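# Put the necktie in the basket, basket upright

## Task

Get every part of the necktie inside the basket, with the basket left resting flat and upright on the table.

## Robot and tools

Robot: two 6-joint arms, left_arm and right_arm, each ending in a parallel two-finger gripper. Calibrated bases in the scene frame: left_arm at (+0.036, +0.371, 0) m and right_arm at (+0.023, -0.269, 0) m, both yawed only slightly. Scene frame: origin at table-top height halfway between the nominal bases, +x out over the table, +z up, left_arm on the +y side. Arm names do not match image left and right. The gripper's fingers point along its own +z and open along its y. The reported hand point sits between the pads, about 1 cm short of the fingertips. Printed hand poses can be off by a few cm, more at long reach.

Joint order in every row and every per-joint list: waist (joint1), shoulder (joint2), elbow (joint3), wrist pitch (joint4), wrist yaw (joint5), wrist roll (joint6). Wrist pitch has its sign flipped relative to the URDF, in commands and in results. Ranges in rad: waist -2.618..3.054, shoulder 0..3.142, elbow 0..3.142, wrist pitch -1.571..1.571, wrist yaw -1.571..1.571, wrist roll -2.094..2.094. True ends may differ by up to 0.059 rad.

Row layout, shared by execute_actions and move: a single flat list of 14 numbers, each in [-1, 1], covering both arms even when one stays still. Numbers 1-6 are left_arm joint offsets, 7 is left_arm opening, 8-13 are right_arm joint offsets, 14 is right_arm opening. Joint numbers are scaled offsets, not angles. 1.0 means 1.202 rad for the waist, 1.258 for the shoulder, 1.3 for the elbow, 2.073 for wrist pitch, and 2.022 for wrist yaw and wrist roll. Each offset is measured from the arm's "Joint targets" as they stood when the action or move began, not from the previous row. Sending the same offset again therefore moves the joint further. A 0 keeps the current target. Opening is absolute: +1 fully open, -1 shut. Any value is a command, so to leave a gripper unchanged resend its current value.

execute_actions(actions, cameras): actions is a list of up to 15 actions. Each action is a list of up to 15 rows, one per 1/30 s control step. Each action lasts 15 steps, and a short action keeps repeating its last row. An empty actions list returns the full state and images. Both arms' action is rejected if it pushes a joint more than 0.059 rad beyond its range. The whole call is rejected if its first action fails that check or any action is malformed. A joint asked past its real end stops there, and the result notes "joint sent to its limit". Per step, a target may not lead the measured angle by more than 0.202 (waist), 0.258 (shoulder), 0.3 (elbow), 0.573 (wrist pitch) or 0.522 (yaw, roll) rad. A target that would put the gripper over 200 mm from where it is gets scaled back, so big motions need several actions.

move(target, speed, blend, opening_speed, blocking, cameras): target is one 14-number row, or a list of up to 15 rows. Every row is an offset from the Joint targets at the move's start, not from the previous row. All joints are interpolated together, so the gripper traces a curve. speed is the peak rate in rad/s of whichever joint travels farthest, 0.01 to 2, default 0.5; give one value or one per target. blend is in rad: it rounds corners within that distance, and 0 stops at each target. opening_speed is in scale units per second, at least 0.2; use a low value to close gently. Later rows' openings are applied only after the arm comes to rest at that row. Paths shorter than 0.5 s are stretched, and paths over 10 s stop short. A move does not avoid obstacles or the other arm. The result adds a "move:" line, ending in done, off_target (resting more than 0.035 rad from the target), moving, held or fault. It may also show limits=held and the worst-lagging joint per arm. done does not prove there was no contact. With blocking=false the call returns after about 0.5 s while the motion runs on.

wait(seconds 0-10) lets time pass while holding commands. stop() brakes a running move. zoom_image(camera, region [x0,y0,x1,y1] in pixels, at most 504x504) enlarges part of the latest image. Cameras, each 896x504: cam_high, cam_low, cam_roll_left, cam_roll_right, cam_left_wrist, cam_right_wrist. read_manual returns licence texts only. finished_scene(scene = the current scene's number) ends the scene for good, so the goal must hold with the robot let go.

Results: end_effector_position (m) and end_effector_quat_wxyz in the scene frame. Joint positions and Joint velocities are given per arm as six joints (rad, rad/s) plus the pad gap (m; 0.094 means fully open). "within noise" means that arm is still. Joint targets is the base for your next offsets. grip_measured is on the command scale and reads slightly wide when empty. It follows the command even after contact, so it does not reveal a grasp. grip_effort_nm is motor effort (negative means closing) and carries an offset. Joint torques include gravity and friction; the first three wrap at ±28 N m. "joint command not followed" means the clearance check altered targets. MOTOR HOT appears at 75 °C. At 90 °C the arm folds and goes idle, and at 100 °C it goes limp. Holding loads, staying outstretched or pushing into something heats the motors.

Avoid: dropping the tie or releasing it while it moves, fast impacts, hard presses, the two arms hitting each other (this can fail the scene), anything leaving the table, and tipping the basket. Occasional tugs on held items can occur. To end a push, command targets back past the measured positions. Open well above grip_measured to release.

Each tool is called after "Emit:" by a JSON object that holds its "method" and its "body".

## Session

Emit:
{"method": "execute_actions", "body": {"actions": []}}

Scene clock: 0.00 s.
left_arm: end_effector_position=(+0.2426, +0.2884, +0.1478) grip_measured=+1.000 grip_effort_nm=n/a end_effector_quat_wxyz=(+0.082, +0.779, +0.621, +0.046) | right_arm: end_effector_position=(+0.0231, -0.4999, +0.1566) grip_measured=+1.000 grip_effort_nm=n/a end_effector_quat_wxyz=(+0.380, +0.736, +0.325, -0.457)
Joint positions: left_arm=[-0.365 1.204 1.071 1.25 0.001 1.413 0.094] | right_arm=[-0.779 0.622 0.318 0.435 1.121 0.965 0.094]
Joint velocities: within noise
Joint torques (N m): no reading
Motor temperatures (°C): left_arm=[22 30 30 32 22 25 22] | right_arm=[25 28 29 31 27 24 22]
Heat: left arm: 32 °C; right arm: 31 °C.
Joint targets: left_arm=[-0.365 1.195 1.083 1.249 0.011 1.412] | right_arm=[-0.779 0.617 0.328 0.438 1.134 0.963]
Tool commands: left_gripper/opening=+1.0 right_gripper/opening=+1.0

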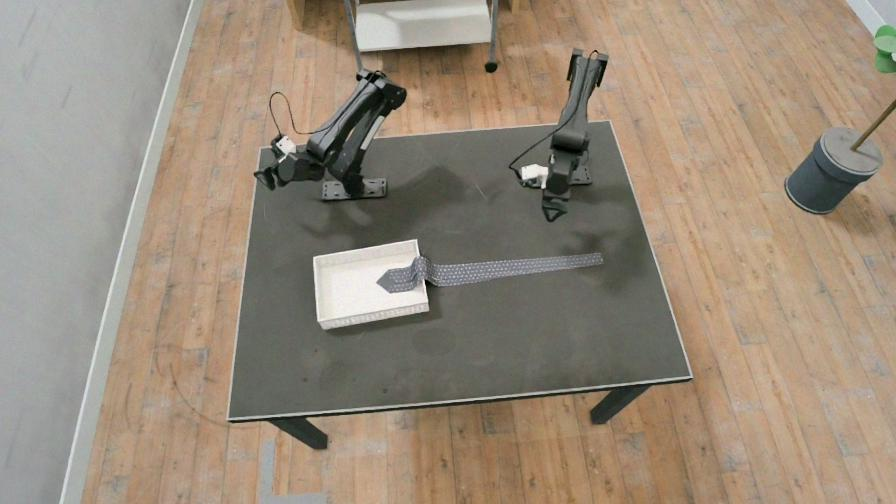

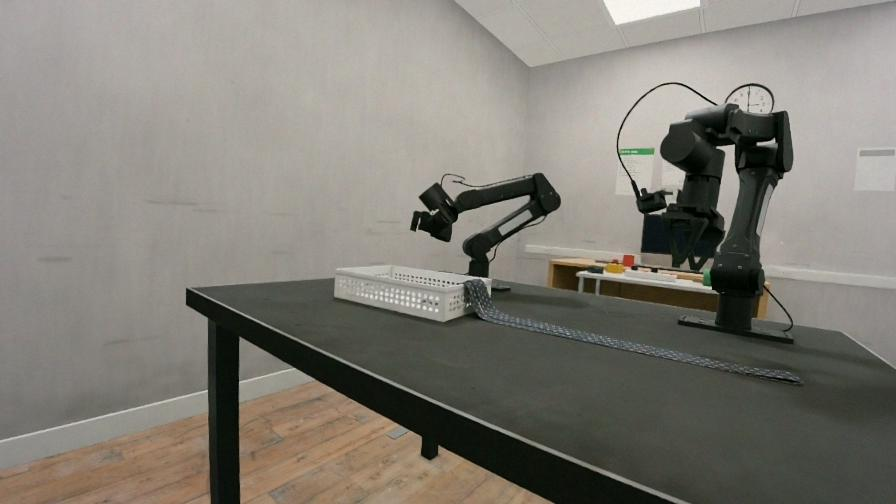

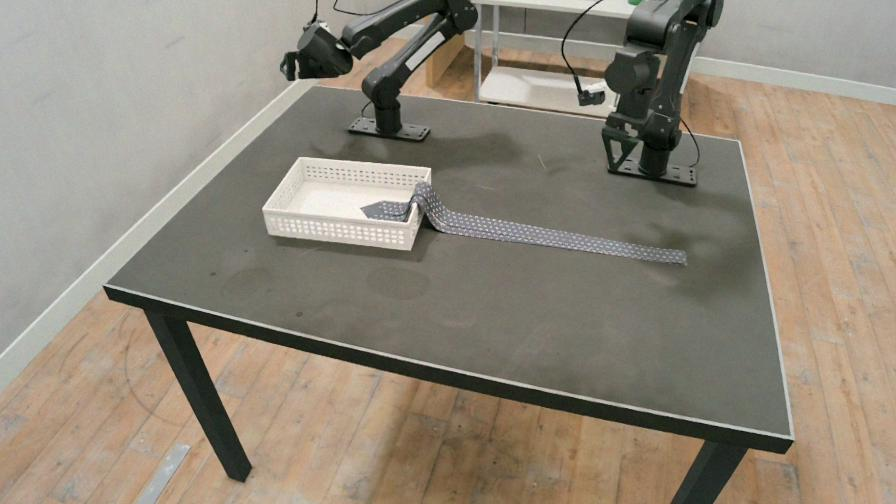

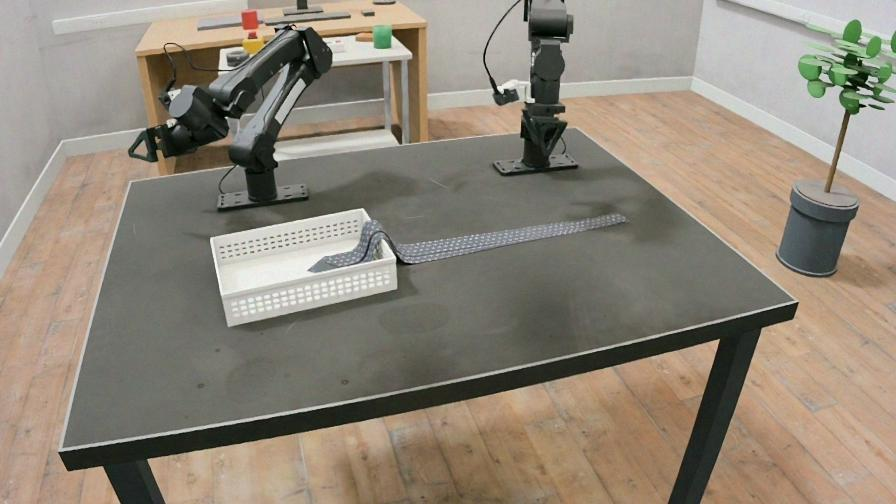

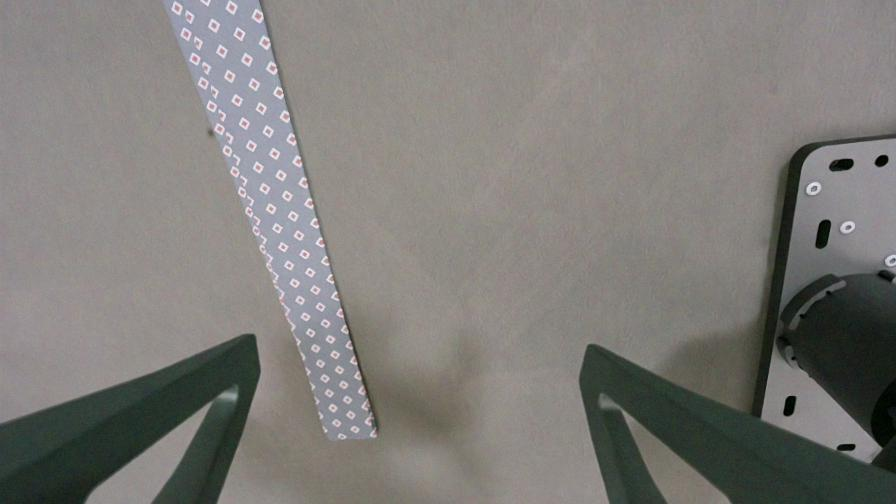

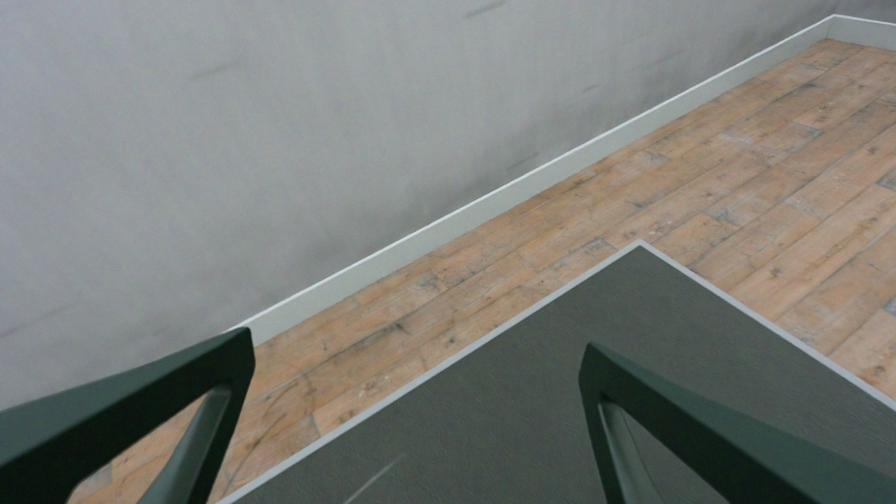

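Emit:
{"method": "move", "body": {"target": [[0,0,0,0,0,0,1,0.9,0.845,1.010,0.349,-0.561,-0.872,1],[0,0,0,0,0,0,1,1,0.845,1.010,0.349,-0.561,-0.872,1]], "speed": 1.0}}

Emit:
{"method": "move", "body": {"target": [0,0,0,0,0,0,1,0.311,0,0,0,0,0,1], "speed": 0.8}}

every number of target 1 of 2 must lie in its column's range; nothing of the call was run
Scene clock: 37.67 s.
left_arm: end_effector_position=(+0.2426, +0.2884, +0.1478) grip_measured=+1.000 grip_effort_nm=-0.022 end_effector_quat_wxyz=(+0.082, +0.779, +0.621, +0.046) | right_arm: end_effector_position=(+0.0231, -0.4999, +0.1566) grip_measured=+1.000 grip_effort_nm=-0.017 end_effector_quat_wxyz=(+0.380, +0.736, +0.325, -0.457)
Joint positions: left_arm=[-0.365 1.204 1.071 1.25 0.001 1.413 0.094] | right_arm=[-0.779 0.622 0.318 0.435 1.121 0.965 0.094]
Joint torques (N m): left_arm=[0.09 -3.88 7.05 -0.44 0.1 -0.03] | right_arm=[-0.01 -0.18 8.58 -1.47 0.52 -0.01]
Joint targets: left_arm=[-0.365 1.195 1.083 1.249 0.011 1.412] | right_arm=[-0.779 0.617 0.328 0.438 1.134 0.963]
Tool commands: left_gripper/opening=+1.0 right_gripper/opening=+1.0

Scene clock: 38.60 s.
left_arm: end_effector_position=(+0.2426, +0.2884, +0.1478) grip_measured=+1.000 grip_effort_nm=-0.017 end_effector_quat_wxyz=(+0.082, +0.779, +0.621, +0.046) | right_arm: end_effector_position=(+0.1058, -0.4844, +0.1566) grip_measured=+1.000 grip_effort_nm=-0.012 end_effector_quat_wxyz=(+0.457, +0.664, +0.453, -0.381)
Joint positions: left_arm=[-0.365 1.204 1.071 1.25 0.001 1.413 0.094] | right_arm=[-0.412 0.622 0.318 0.435 1.121 0.965 0.094]
Joint torques (N m): left_arm=[0.08 -3.88 7.05 -0.45 0.11 -0.02] | right_arm=[0.69 -0.14 8.54 -1.47 0.5 -0.01]
Joint targets: left_arm=[-0.365 1.195 1.083 1.249 0.011 1.412] | right_arm=[-0.405 0.617 0.328 0.438 1.134 0.963]
move: done

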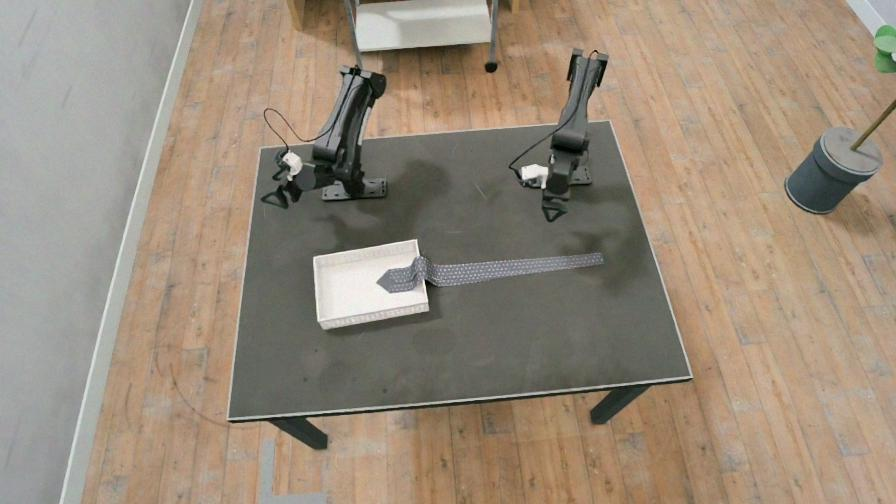

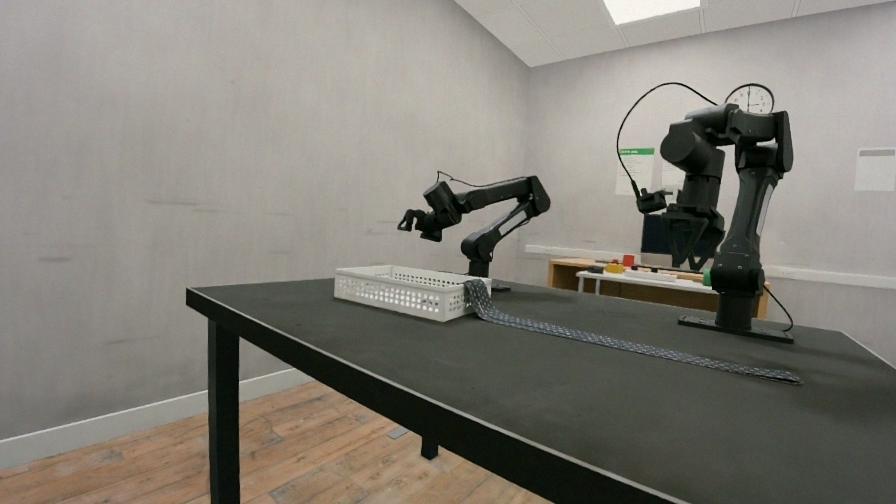

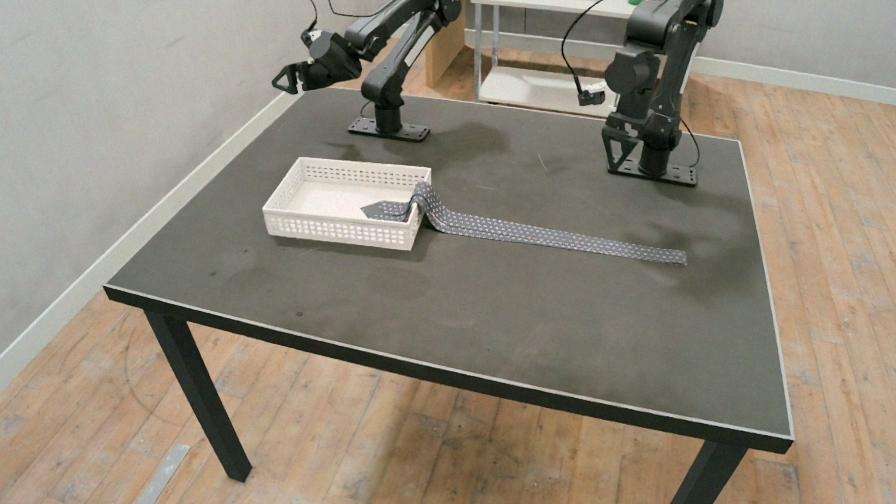

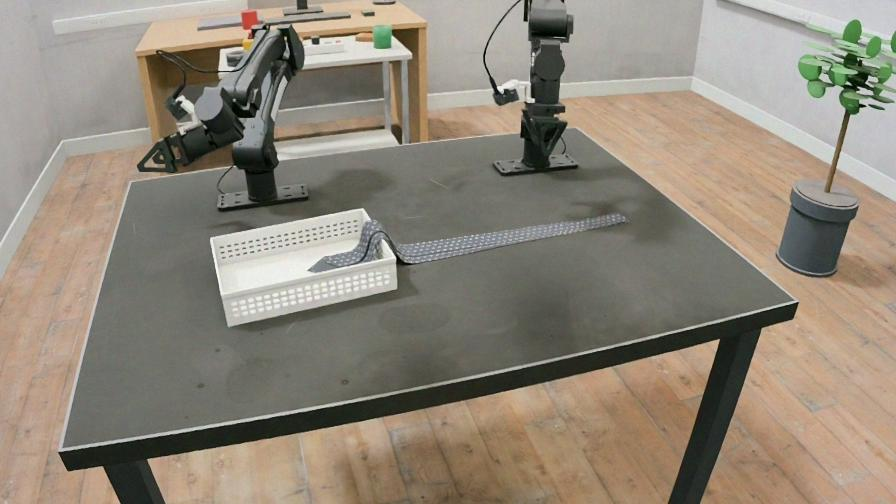

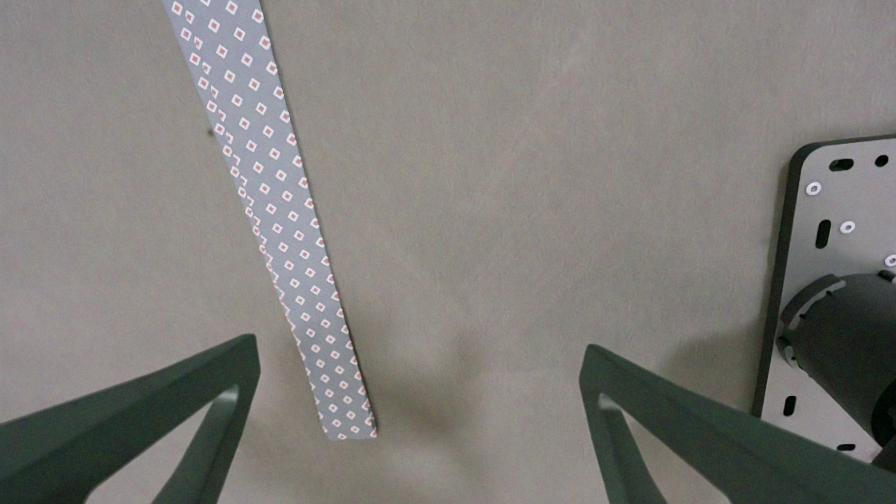

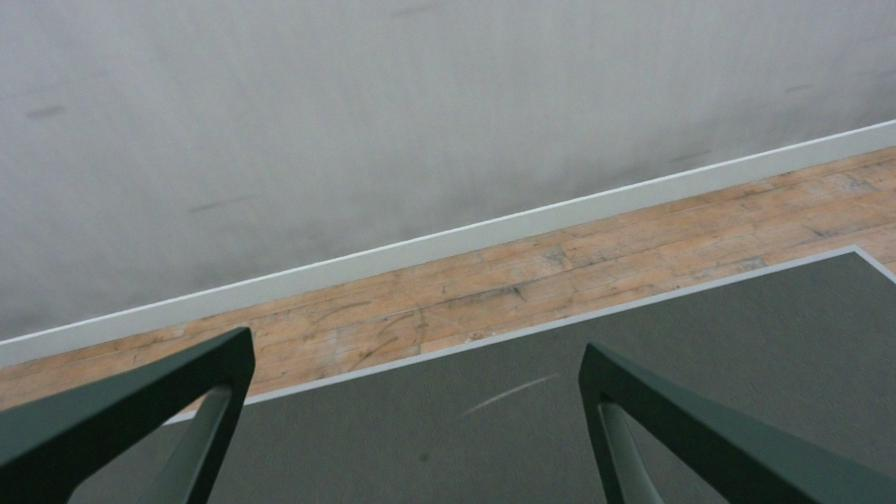

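Emit:
{"method": "move", "body": {"target": [[0,0,0,0,0,0,1,1.0,0.845,1.0,0.349,-0.561,-0.872,1]], "speed": 1.0, "cameras": ["cam_right_wrist","cam_high","cam_roll_left"]}}

Scene clock: 42.33 s.
left_arm: end_effector_position=(+0.2426, +0.2884, +0.1478) grip_measured=+1.000 grip_effort_nm=-0.027 end_effector_quat_wxyz=(+0.082, +0.779, +0.621, +0.046) | right_arm: end_effector_position=(+0.2946, -0.0078, +0.1904) grip_measured=+1.000 grip_effort_nm=-0.056 end_effector_quat_wxyz=(-0.172, +0.694, -0.699, +0.010)
Joint positions: left_arm=[-0.365 1.204 1.071 1.25 0.001 1.413 0.094] | right_arm=[0.798 1.663 1.593 1.154 0.017 -0.796 0.094]
Joint torques (N m): left_arm=[0.08 -3.89 7.05 -0.46 0.1 -0.03] | right_arm=[-0.12 -6.94 10.33 -0.98 -0.21 -0.03]
Joint targets: left_arm=[-0.365 1.195 1.083 1.249 0.011 1.412] | right_arm=[0.797 1.680 1.628 1.162 -0.001 -0.800]
move: done
Images, in order: cam_high, cam_roll_left, cam_right_wrist.

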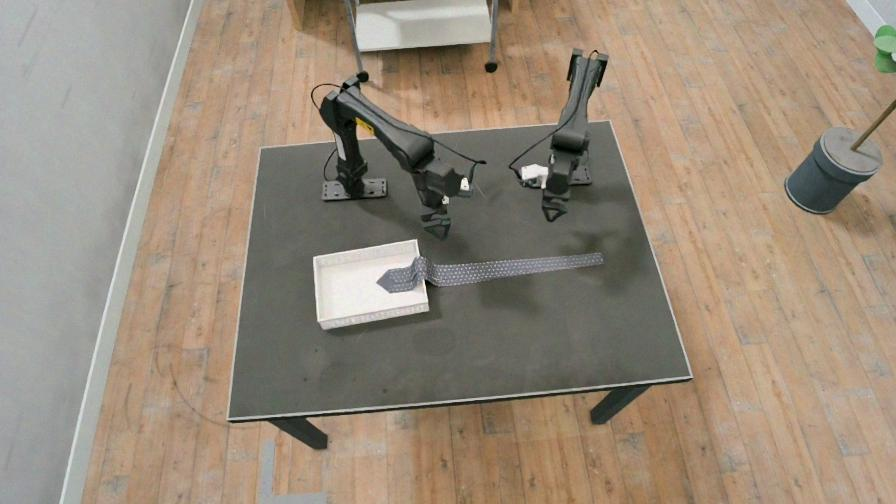

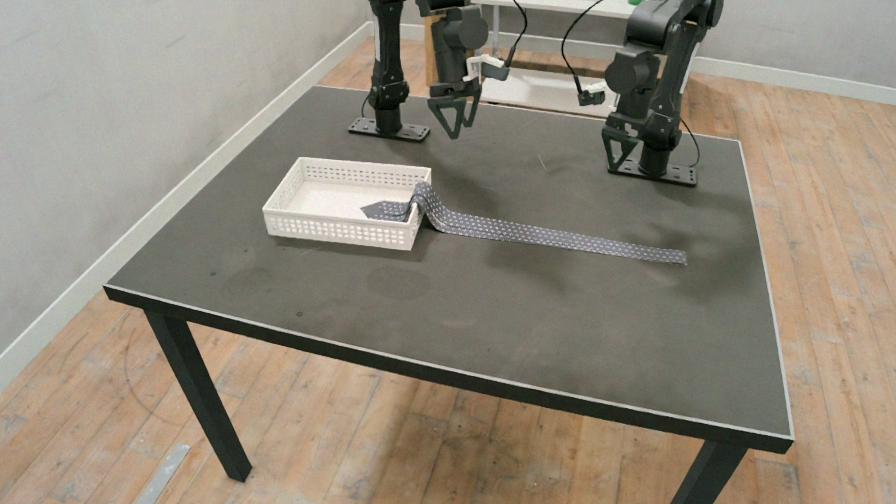

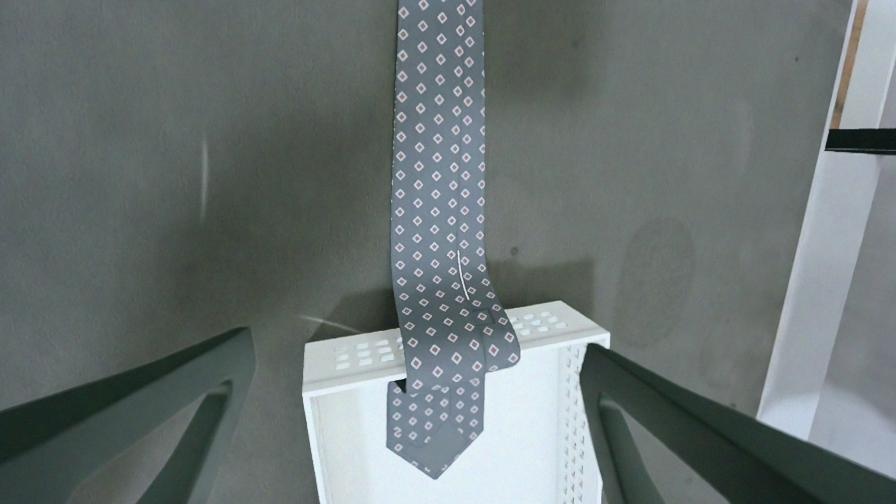

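Emit:
{"method": "move", "body": {"target": [[0,0,0,0,0,0,1,0.022,0.430,0.321,0.030,0,0.013,1],[0,0,0,0,0,0,1,0.022,0.6076,0.3822,0.0431,0,0.013,1]], "speed": [0.8,0.4], "cameras": ["cam_right_wrist","cam_roll_left","cam_roll_right"]}}

Scene clock: 58.93 s.
left_arm: end_effector_position=(+0.2426, +0.2884, +0.1478) grip_measured=+1.000 grip_effort_nm=-0.032 end_effector_quat_wxyz=(+0.082, +0.779, +0.621, +0.046) | right_arm: end_effector_position=(+0.3544, +0.0628, +0.0221) grip_measured=+1.000 grip_effort_nm=-0.056 end_effector_quat_wxyz=(+0.000, +0.707, -0.707, +0.008)
Joint positions: left_arm=[-0.365 1.204 1.071 1.25 0.001 1.413 0.094] | right_arm=[0.817 2.422 2.094 1.243 0.016 -0.78 0.094]
Joint torques (N m): left_arm=[0.08 -3.89 7.05 -0.46 0.1 -0.03] | right_arm=[0.69 -12.45 9.4 -0.28 -0.18 0.07]
Motor temperatures (°C): left_arm=[22 31 32 31 21 24 22] | right_arm=[25 29 35 31 27 24 22]
Joint targets: left_arm=[-0.365 1.195 1.083 1.249 0.011 1.412] | right_arm=[0.823 2.444 2.125 1.252 -0.001 -0.774]
move: done
Images, in order: cam_roll_left, cam_roll_right, cam_right_wrist.

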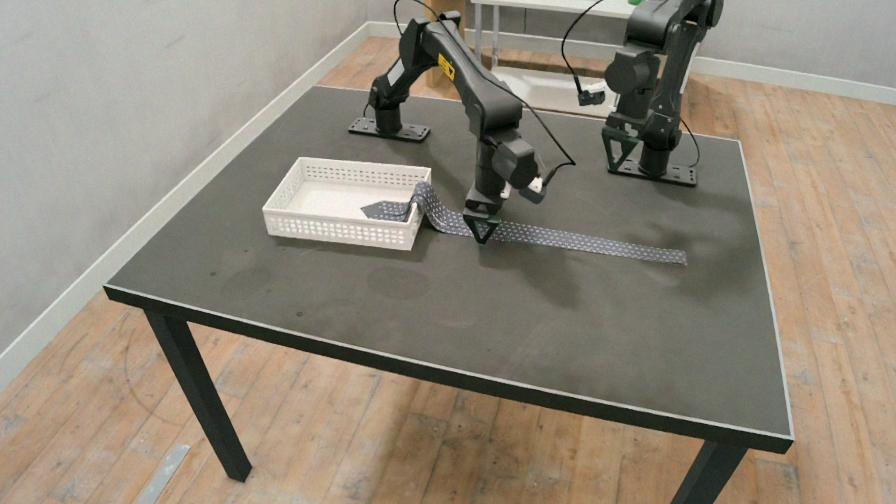

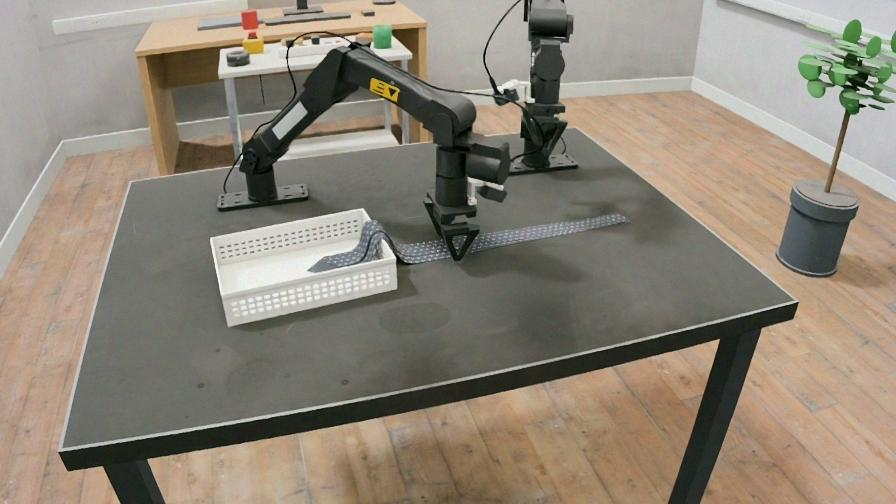

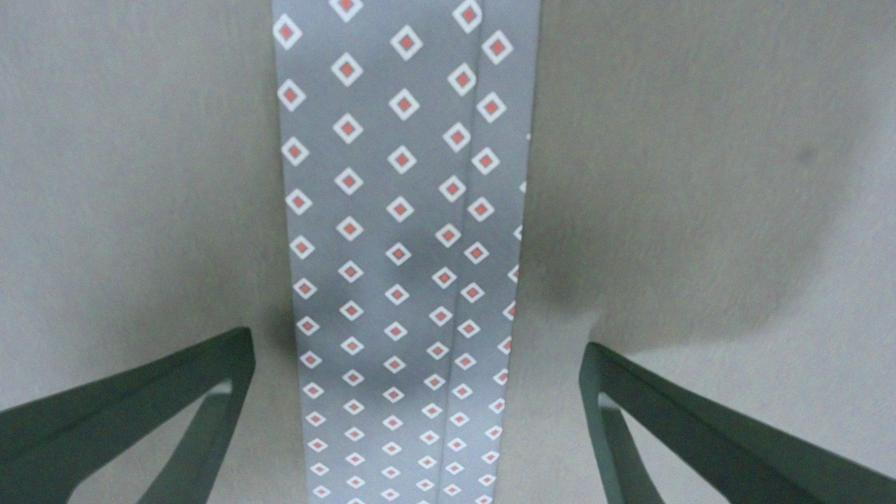

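Emit:
{"method": "move", "body": {"target": [0,0,0,0,0,0,1,0,0.004,-0.0285,-0.0203,0,0,1], "speed": 0.2, "cameras": ["cam_right_wrist"]}}

Scene clock: 61.20 s.
left_arm: end_effector_position=(+0.2426, +0.2884, +0.1478) grip_measured=+1.000 grip_effort_nm=-0.022 end_effector_quat_wxyz=(+0.082, +0.779, +0.621, +0.046) | right_arm: end_effector_position=(+0.3583, +0.0667, +0.0221) grip_measured=+1.000 grip_effort_nm=-0.056 end_effector_quat_wxyz=(-0.011, +0.707, -0.707, +0.008)
Joint positions: left_arm=[-0.365 1.204 1.071 1.25 0.001 1.413 0.094] | right_arm=[0.817 2.422 2.094 1.221 0.016 -0.78 0.094]
Joint torques (N m): left_arm=[0.08 -3.88 7.05 -0.45 0.1 -0.03] | right_arm=[0.61 -12.07 6.16 -0.53 -0.17 0.07]
Joint targets: left_arm=[-0.365 1.195 1.083 1.249 0.011 1.412] | right_arm=[0.823 2.450 2.088 1.209 -0.001 -0.774]
move: done
Images, in order: cam_right_wrist.

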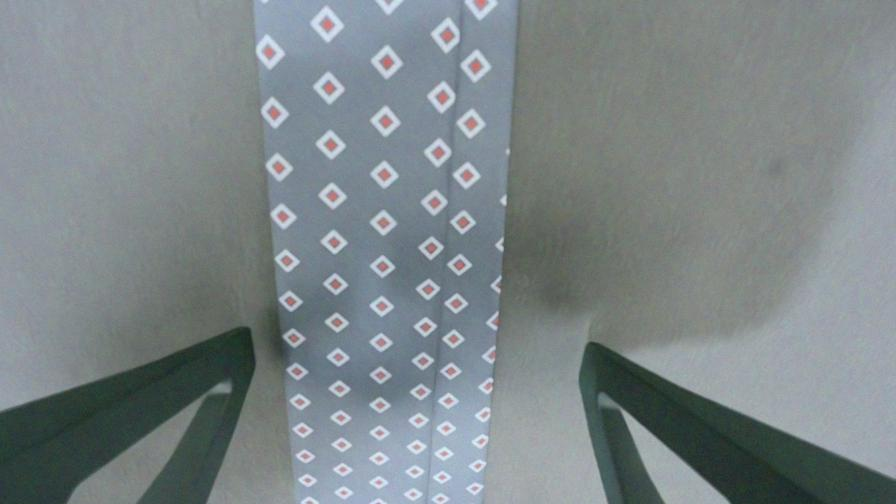

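Emit:
{"method": "move", "body": {"target": [0,0,0,0,0,0,1,0,0,-0.033,0,0,0,1], "speed": 0.2, "cameras": ["cam_right_wrist"]}}

Scene clock: 64.93 s.
left_arm: end_effector_position=(+0.2426, +0.2884, +0.1478) grip_measured=+1.000 grip_effort_nm=-0.017 end_effector_quat_wxyz=(+0.082, +0.779, +0.621, +0.046) | right_arm: end_effector_position=(+0.3547, +0.0636, +0.0163) grip_measured=+1.000 grip_effort_nm=-0.046 end_effector_quat_wxyz=(-0.002, +0.707, -0.707, +0.008)
Joint positions: left_arm=[-0.365 1.204 1.071 1.25 0.001 1.413 0.094] | right_arm=[0.817 2.422 2.071 1.215 0.015 -0.78 0.094]
Joint torques (N m): left_arm=[0.08 -3.89 7.04 -0.45 0.1 -0.03] | right_arm=[0.69 -12.07 4.44 -0.45 -0.18 0.06]
Joint targets: left_arm=[-0.365 1.195 1.083 1.249 0.011 1.412] | right_arm=[0.823 2.450 2.045 1.209 -0.001 -0.774]
move: done
Images, in order: cam_right_wrist.

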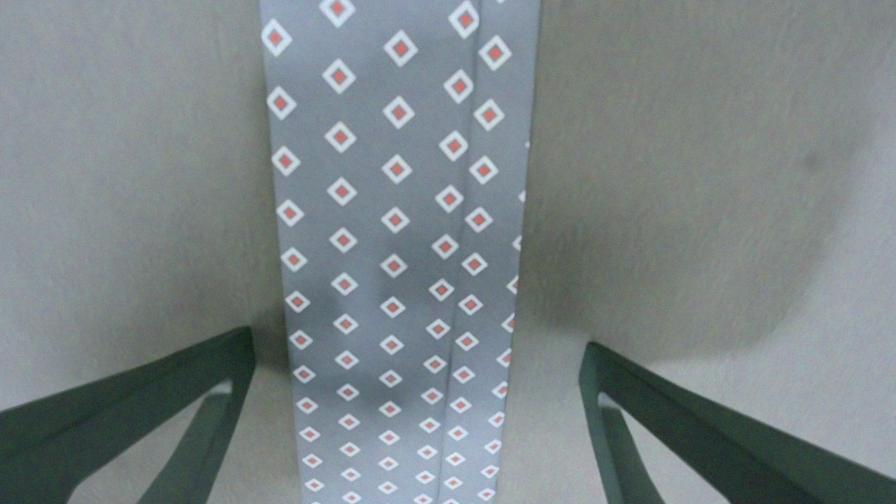

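Emit:
{"method": "move", "body": {"target": [0,0,0,0,0,0,1,0,0,-0.02,0,0,0,1], "speed": 0.2, "cameras": ["cam_right_wrist","cam_low"]}}

Emit:
{"method": "zoom_image", "body": {"camera": "cam_low", "region": [450, 250, 650, 370]}}

Scene clock: 66.63 s.
left_arm: end_effector_position=(+0.2426, +0.2884, +0.1478) grip_measured=+1.000 grip_effort_nm=-0.012 end_effector_quat_wxyz=(+0.082, +0.779, +0.621, +0.046) | right_arm: end_effector_position=(+0.3542, +0.0631, +0.0147) grip_measured=+1.000 grip_effort_nm=-0.051 end_effector_quat_wxyz=(-0.001, +0.707, -0.707, +0.008)
Joint positions: left_arm=[-0.365 1.204 1.071 1.25 0.001 1.413 0.094] | right_arm=[0.817 2.422 2.064 1.211 0.015 -0.779 0.094]
Joint torques (N m): left_arm=[0.06 -3.89 7.06 -0.46 0.1 -0.03] | right_arm=[0.69 -12 2.76 -0.39 -0.19 0.07]
Joint targets: left_arm=[-0.365 1.195 1.083 1.249 0.011 1.412] | right_arm=[0.823 2.450 2.019 1.210 -0.001 -0.774]
move: off_target (right_arm); right_arm: the elbow is farthest, 0.045 rad from its target
Images, in order: cam_low, cam_right_wrist.

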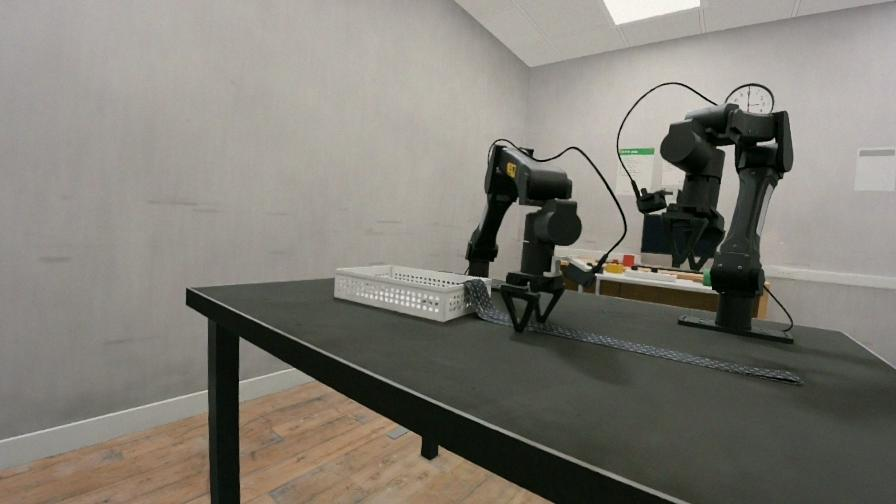

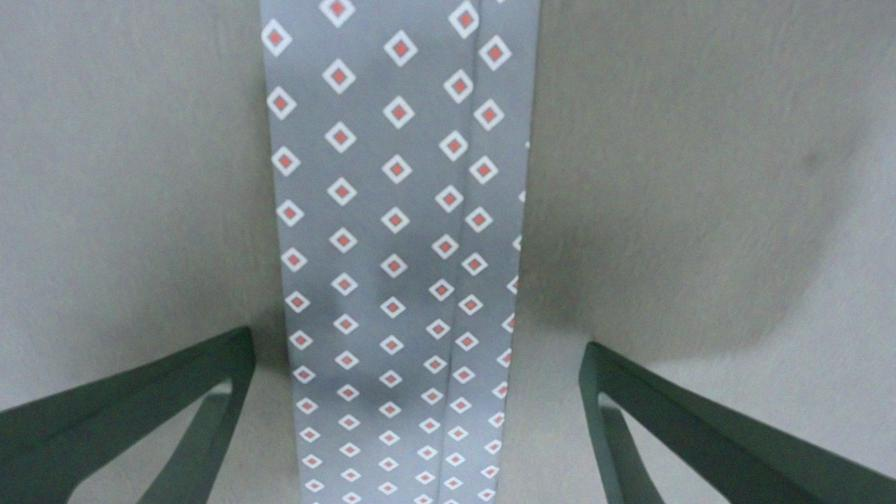

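Scaled by 2.520 from the camera's 896x504 image, which has a finer 1280x720 frame.

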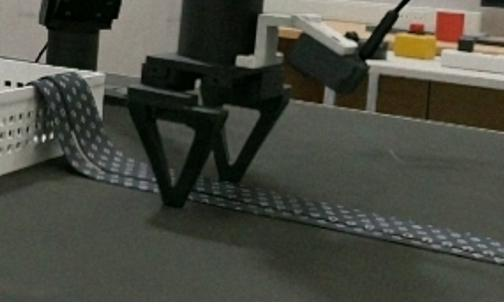

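Emit:
{"method": "move", "body": {"target": [0,0,0,0,0,0,1,0,0,0.017,0,0,0,-1], "speed": 0.2, "opening_speed": 0.7, "cameras": ["cam_right_wrist","cam_low"]}}

Scene clock: 71.00 s.
left_arm: end_effector_position=(+0.2426, +0.2884, +0.1478) grip_measured=+1.000 grip_effort_nm=-0.022 end_effector_quat_wxyz=(+0.082, +0.779, +0.621, +0.046) | right_arm: end_effector_position=(+0.3540, +0.0630, +0.0147) grip_measured=-0.770 grip_effort_nm=-0.955 end_effector_quat_wxyz=(-0.001, +0.707, -0.707, +0.007)
Joint positions: left_arm=[-0.365 1.204 1.071 1.25 0.001 1.413 0.094] | right_arm=[0.817 2.422 2.064 1.212 0.015 -0.779 0.011]
Joint torques (N m): left_arm=[0.09 -3.89 7.05 -0.45 0.1 -0.03] | right_arm=[0.65 -12 4.66 -0.4 -0.17 0.06]
Joint targets: left_arm=[-0.365 1.195 1.083 1.249 0.011 1.412] | right_arm=[0.823 2.450 2.041 1.209 -0.001 -0.774]
move: done
Images, in order: cam_low, cam_right_wrist.

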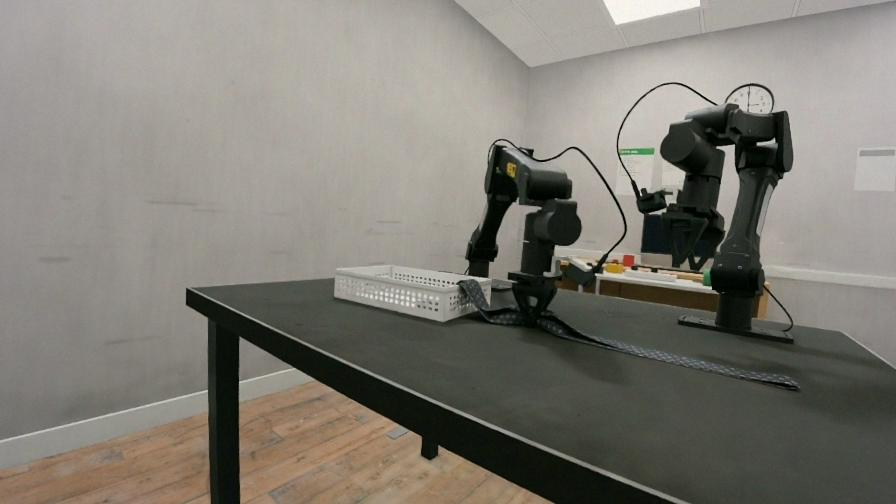

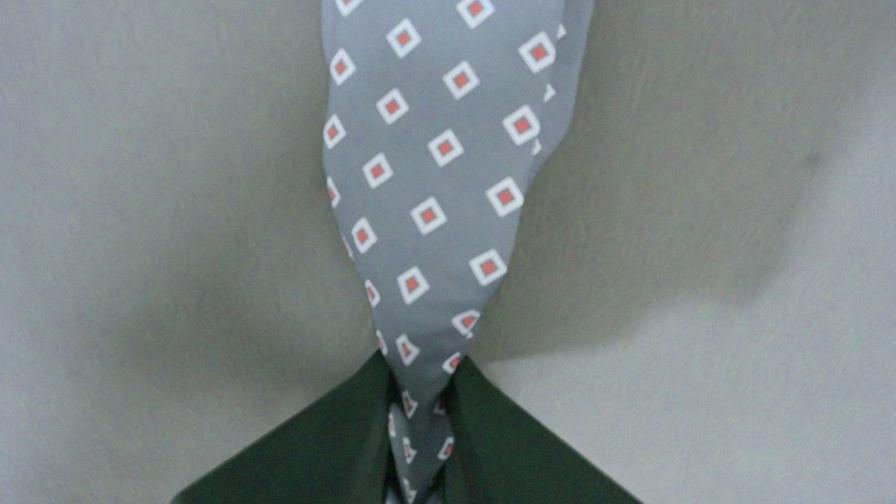

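Emit:
{"method": "move", "body": {"target": [[0,0,0,0,0,0,1,-0.150,-0.7166,-0.3728,-0.1452,0,-0.112,-1],[0,0,0,0,0,0,1,-0.547,-1.0,-0.2916,-0.2554,0,-0.295,-1]], "speed": 0.5, "blend": [0.1,0]}}

Scene clock: 78.33 s.
left_arm: end_effector_position=(+0.2426, +0.2884, +0.1478) grip_measured=+1.000 grip_effort_nm=-0.022 end_effector_quat_wxyz=(+0.082, +0.779, +0.621, +0.046) | right_arm: end_effector_position=(+0.3791, -0.2184, +0.4612) grip_measured=-0.933 grip_effort_nm=-1.043 end_effector_quat_wxyz=(-0.498, +0.541, -0.577, +0.356)
Joint positions: left_arm=[-0.365 1.204 1.071 1.25 0.001 1.413 0.094] | right_arm=[0.171 1.197 1.639 0.696 0.011 -1.371 0.003]
Joint torques (N m): left_arm=[0.06 -3.88 7.05 -0.45 0.09 -0.03] | right_arm=[-0.59 -3.82 8.75 -2.33 -0.13 0.02]
Motor temperatures (°C): left_arm=[21 31 32 30 21 24 22] | right_arm=[25 34 32 30 26 24 22]
Joint targets: left_arm=[-0.365 1.195 1.083 1.249 0.011 1.412] | right_arm=[0.166 1.192 1.662 0.680 -0.001 -1.370]
move: done

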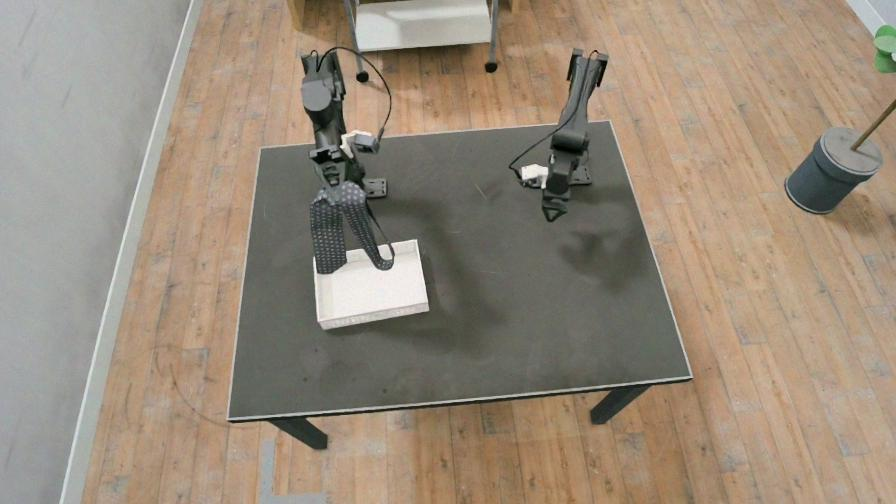

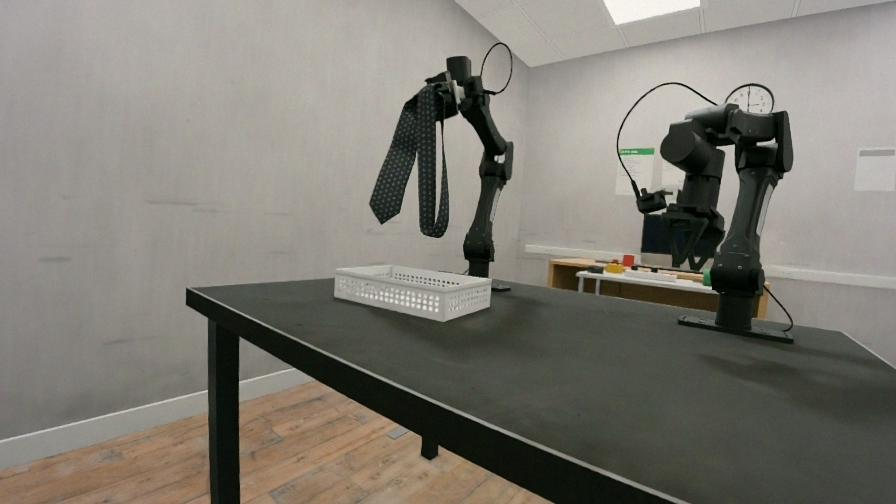

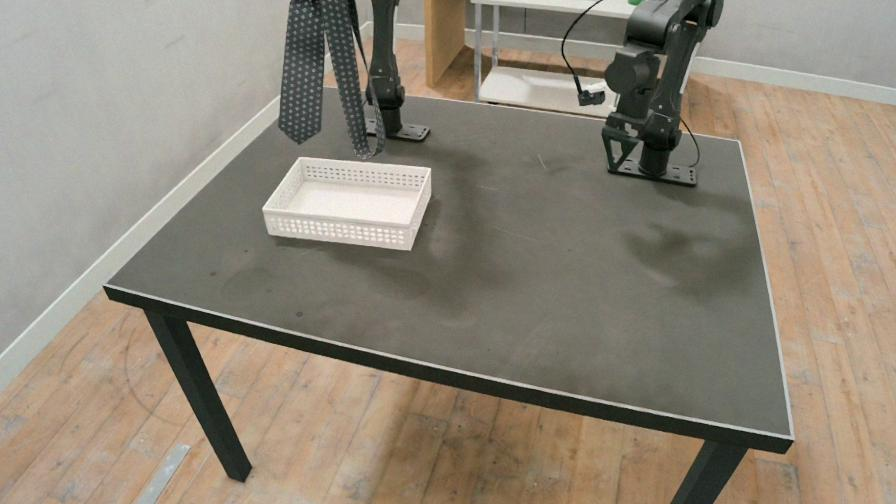

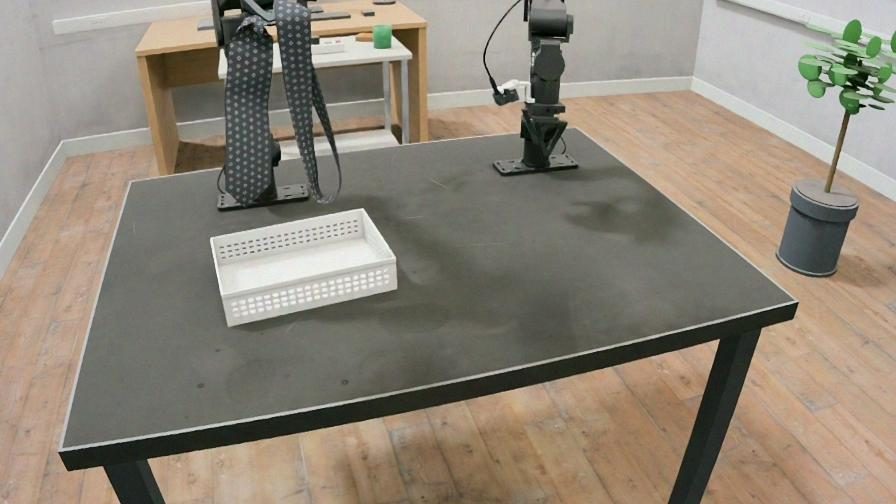

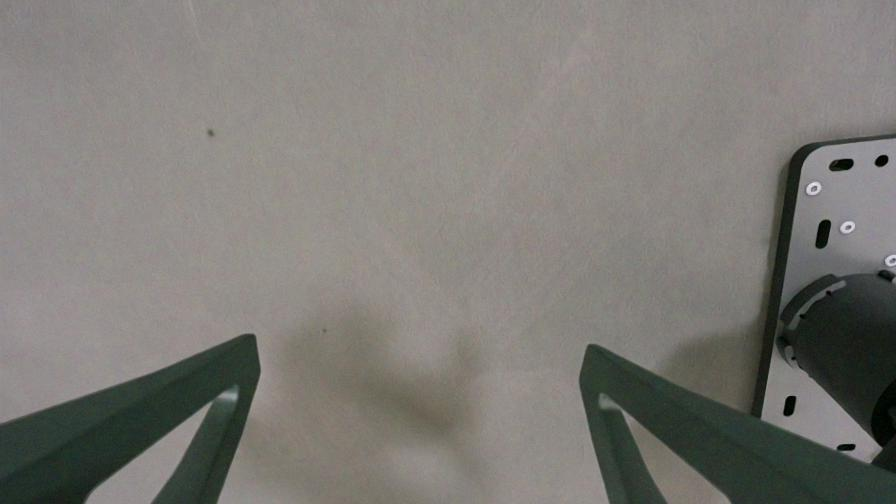

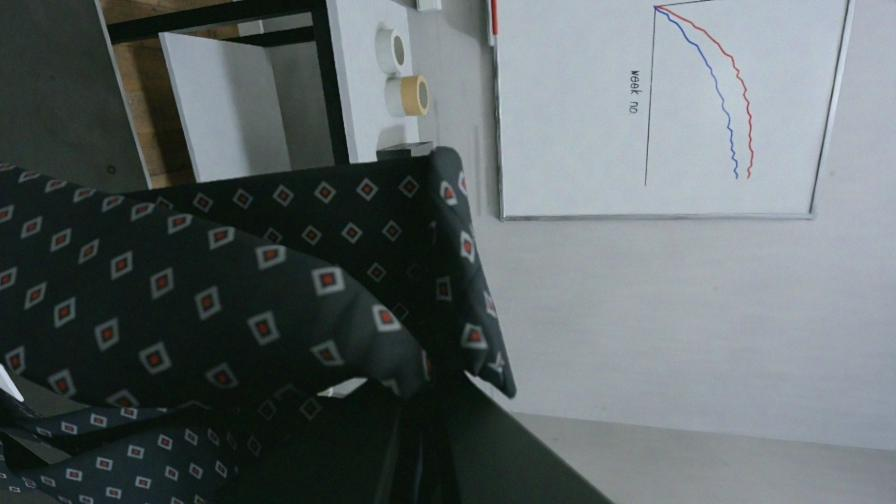

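Emit:
{"method": "zoom_image", "body": {"camera": "cam_roll_right", "region": [180, 0, 400, 220]}}

Emit:
{"method": "zoom_image", "body": {"camera": "cam_low", "region": [340, 40, 560, 260]}}

Emit:
{"method": "zoom_image", "body": {"camera": "cam_high", "region": [270, 130, 450, 310]}}

Scaled by 2.291 from the camera's 896x504 image, which has a finer 1280x720 frame.

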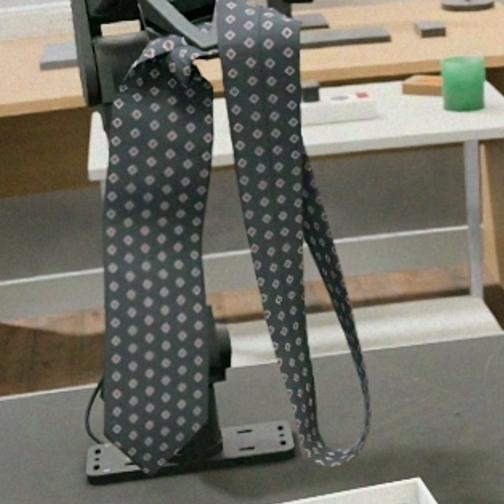

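Scaled by 2.291 from the camera's 896x504 image, which has a finer 1280x720 frame.

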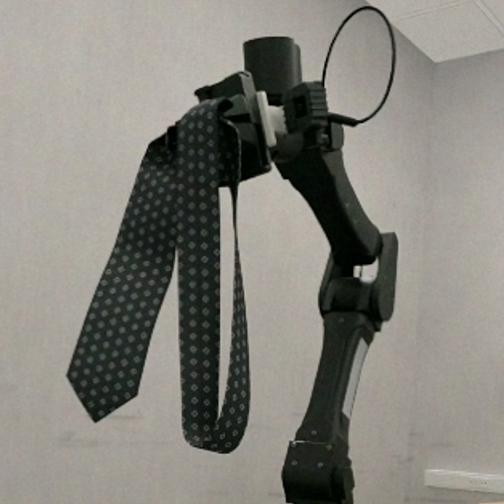

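Scaled by 2.800 from the camera's 896x504 image, which has a finer 1280x720 frame.

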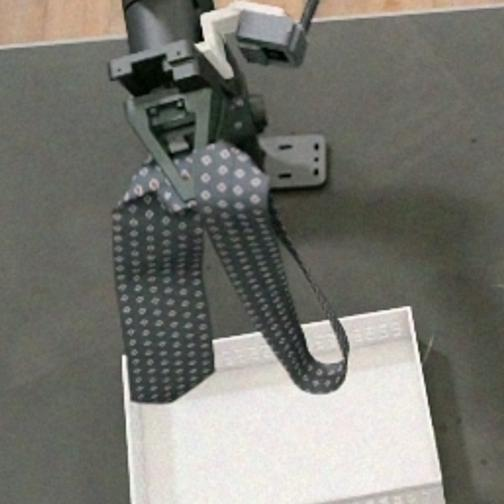

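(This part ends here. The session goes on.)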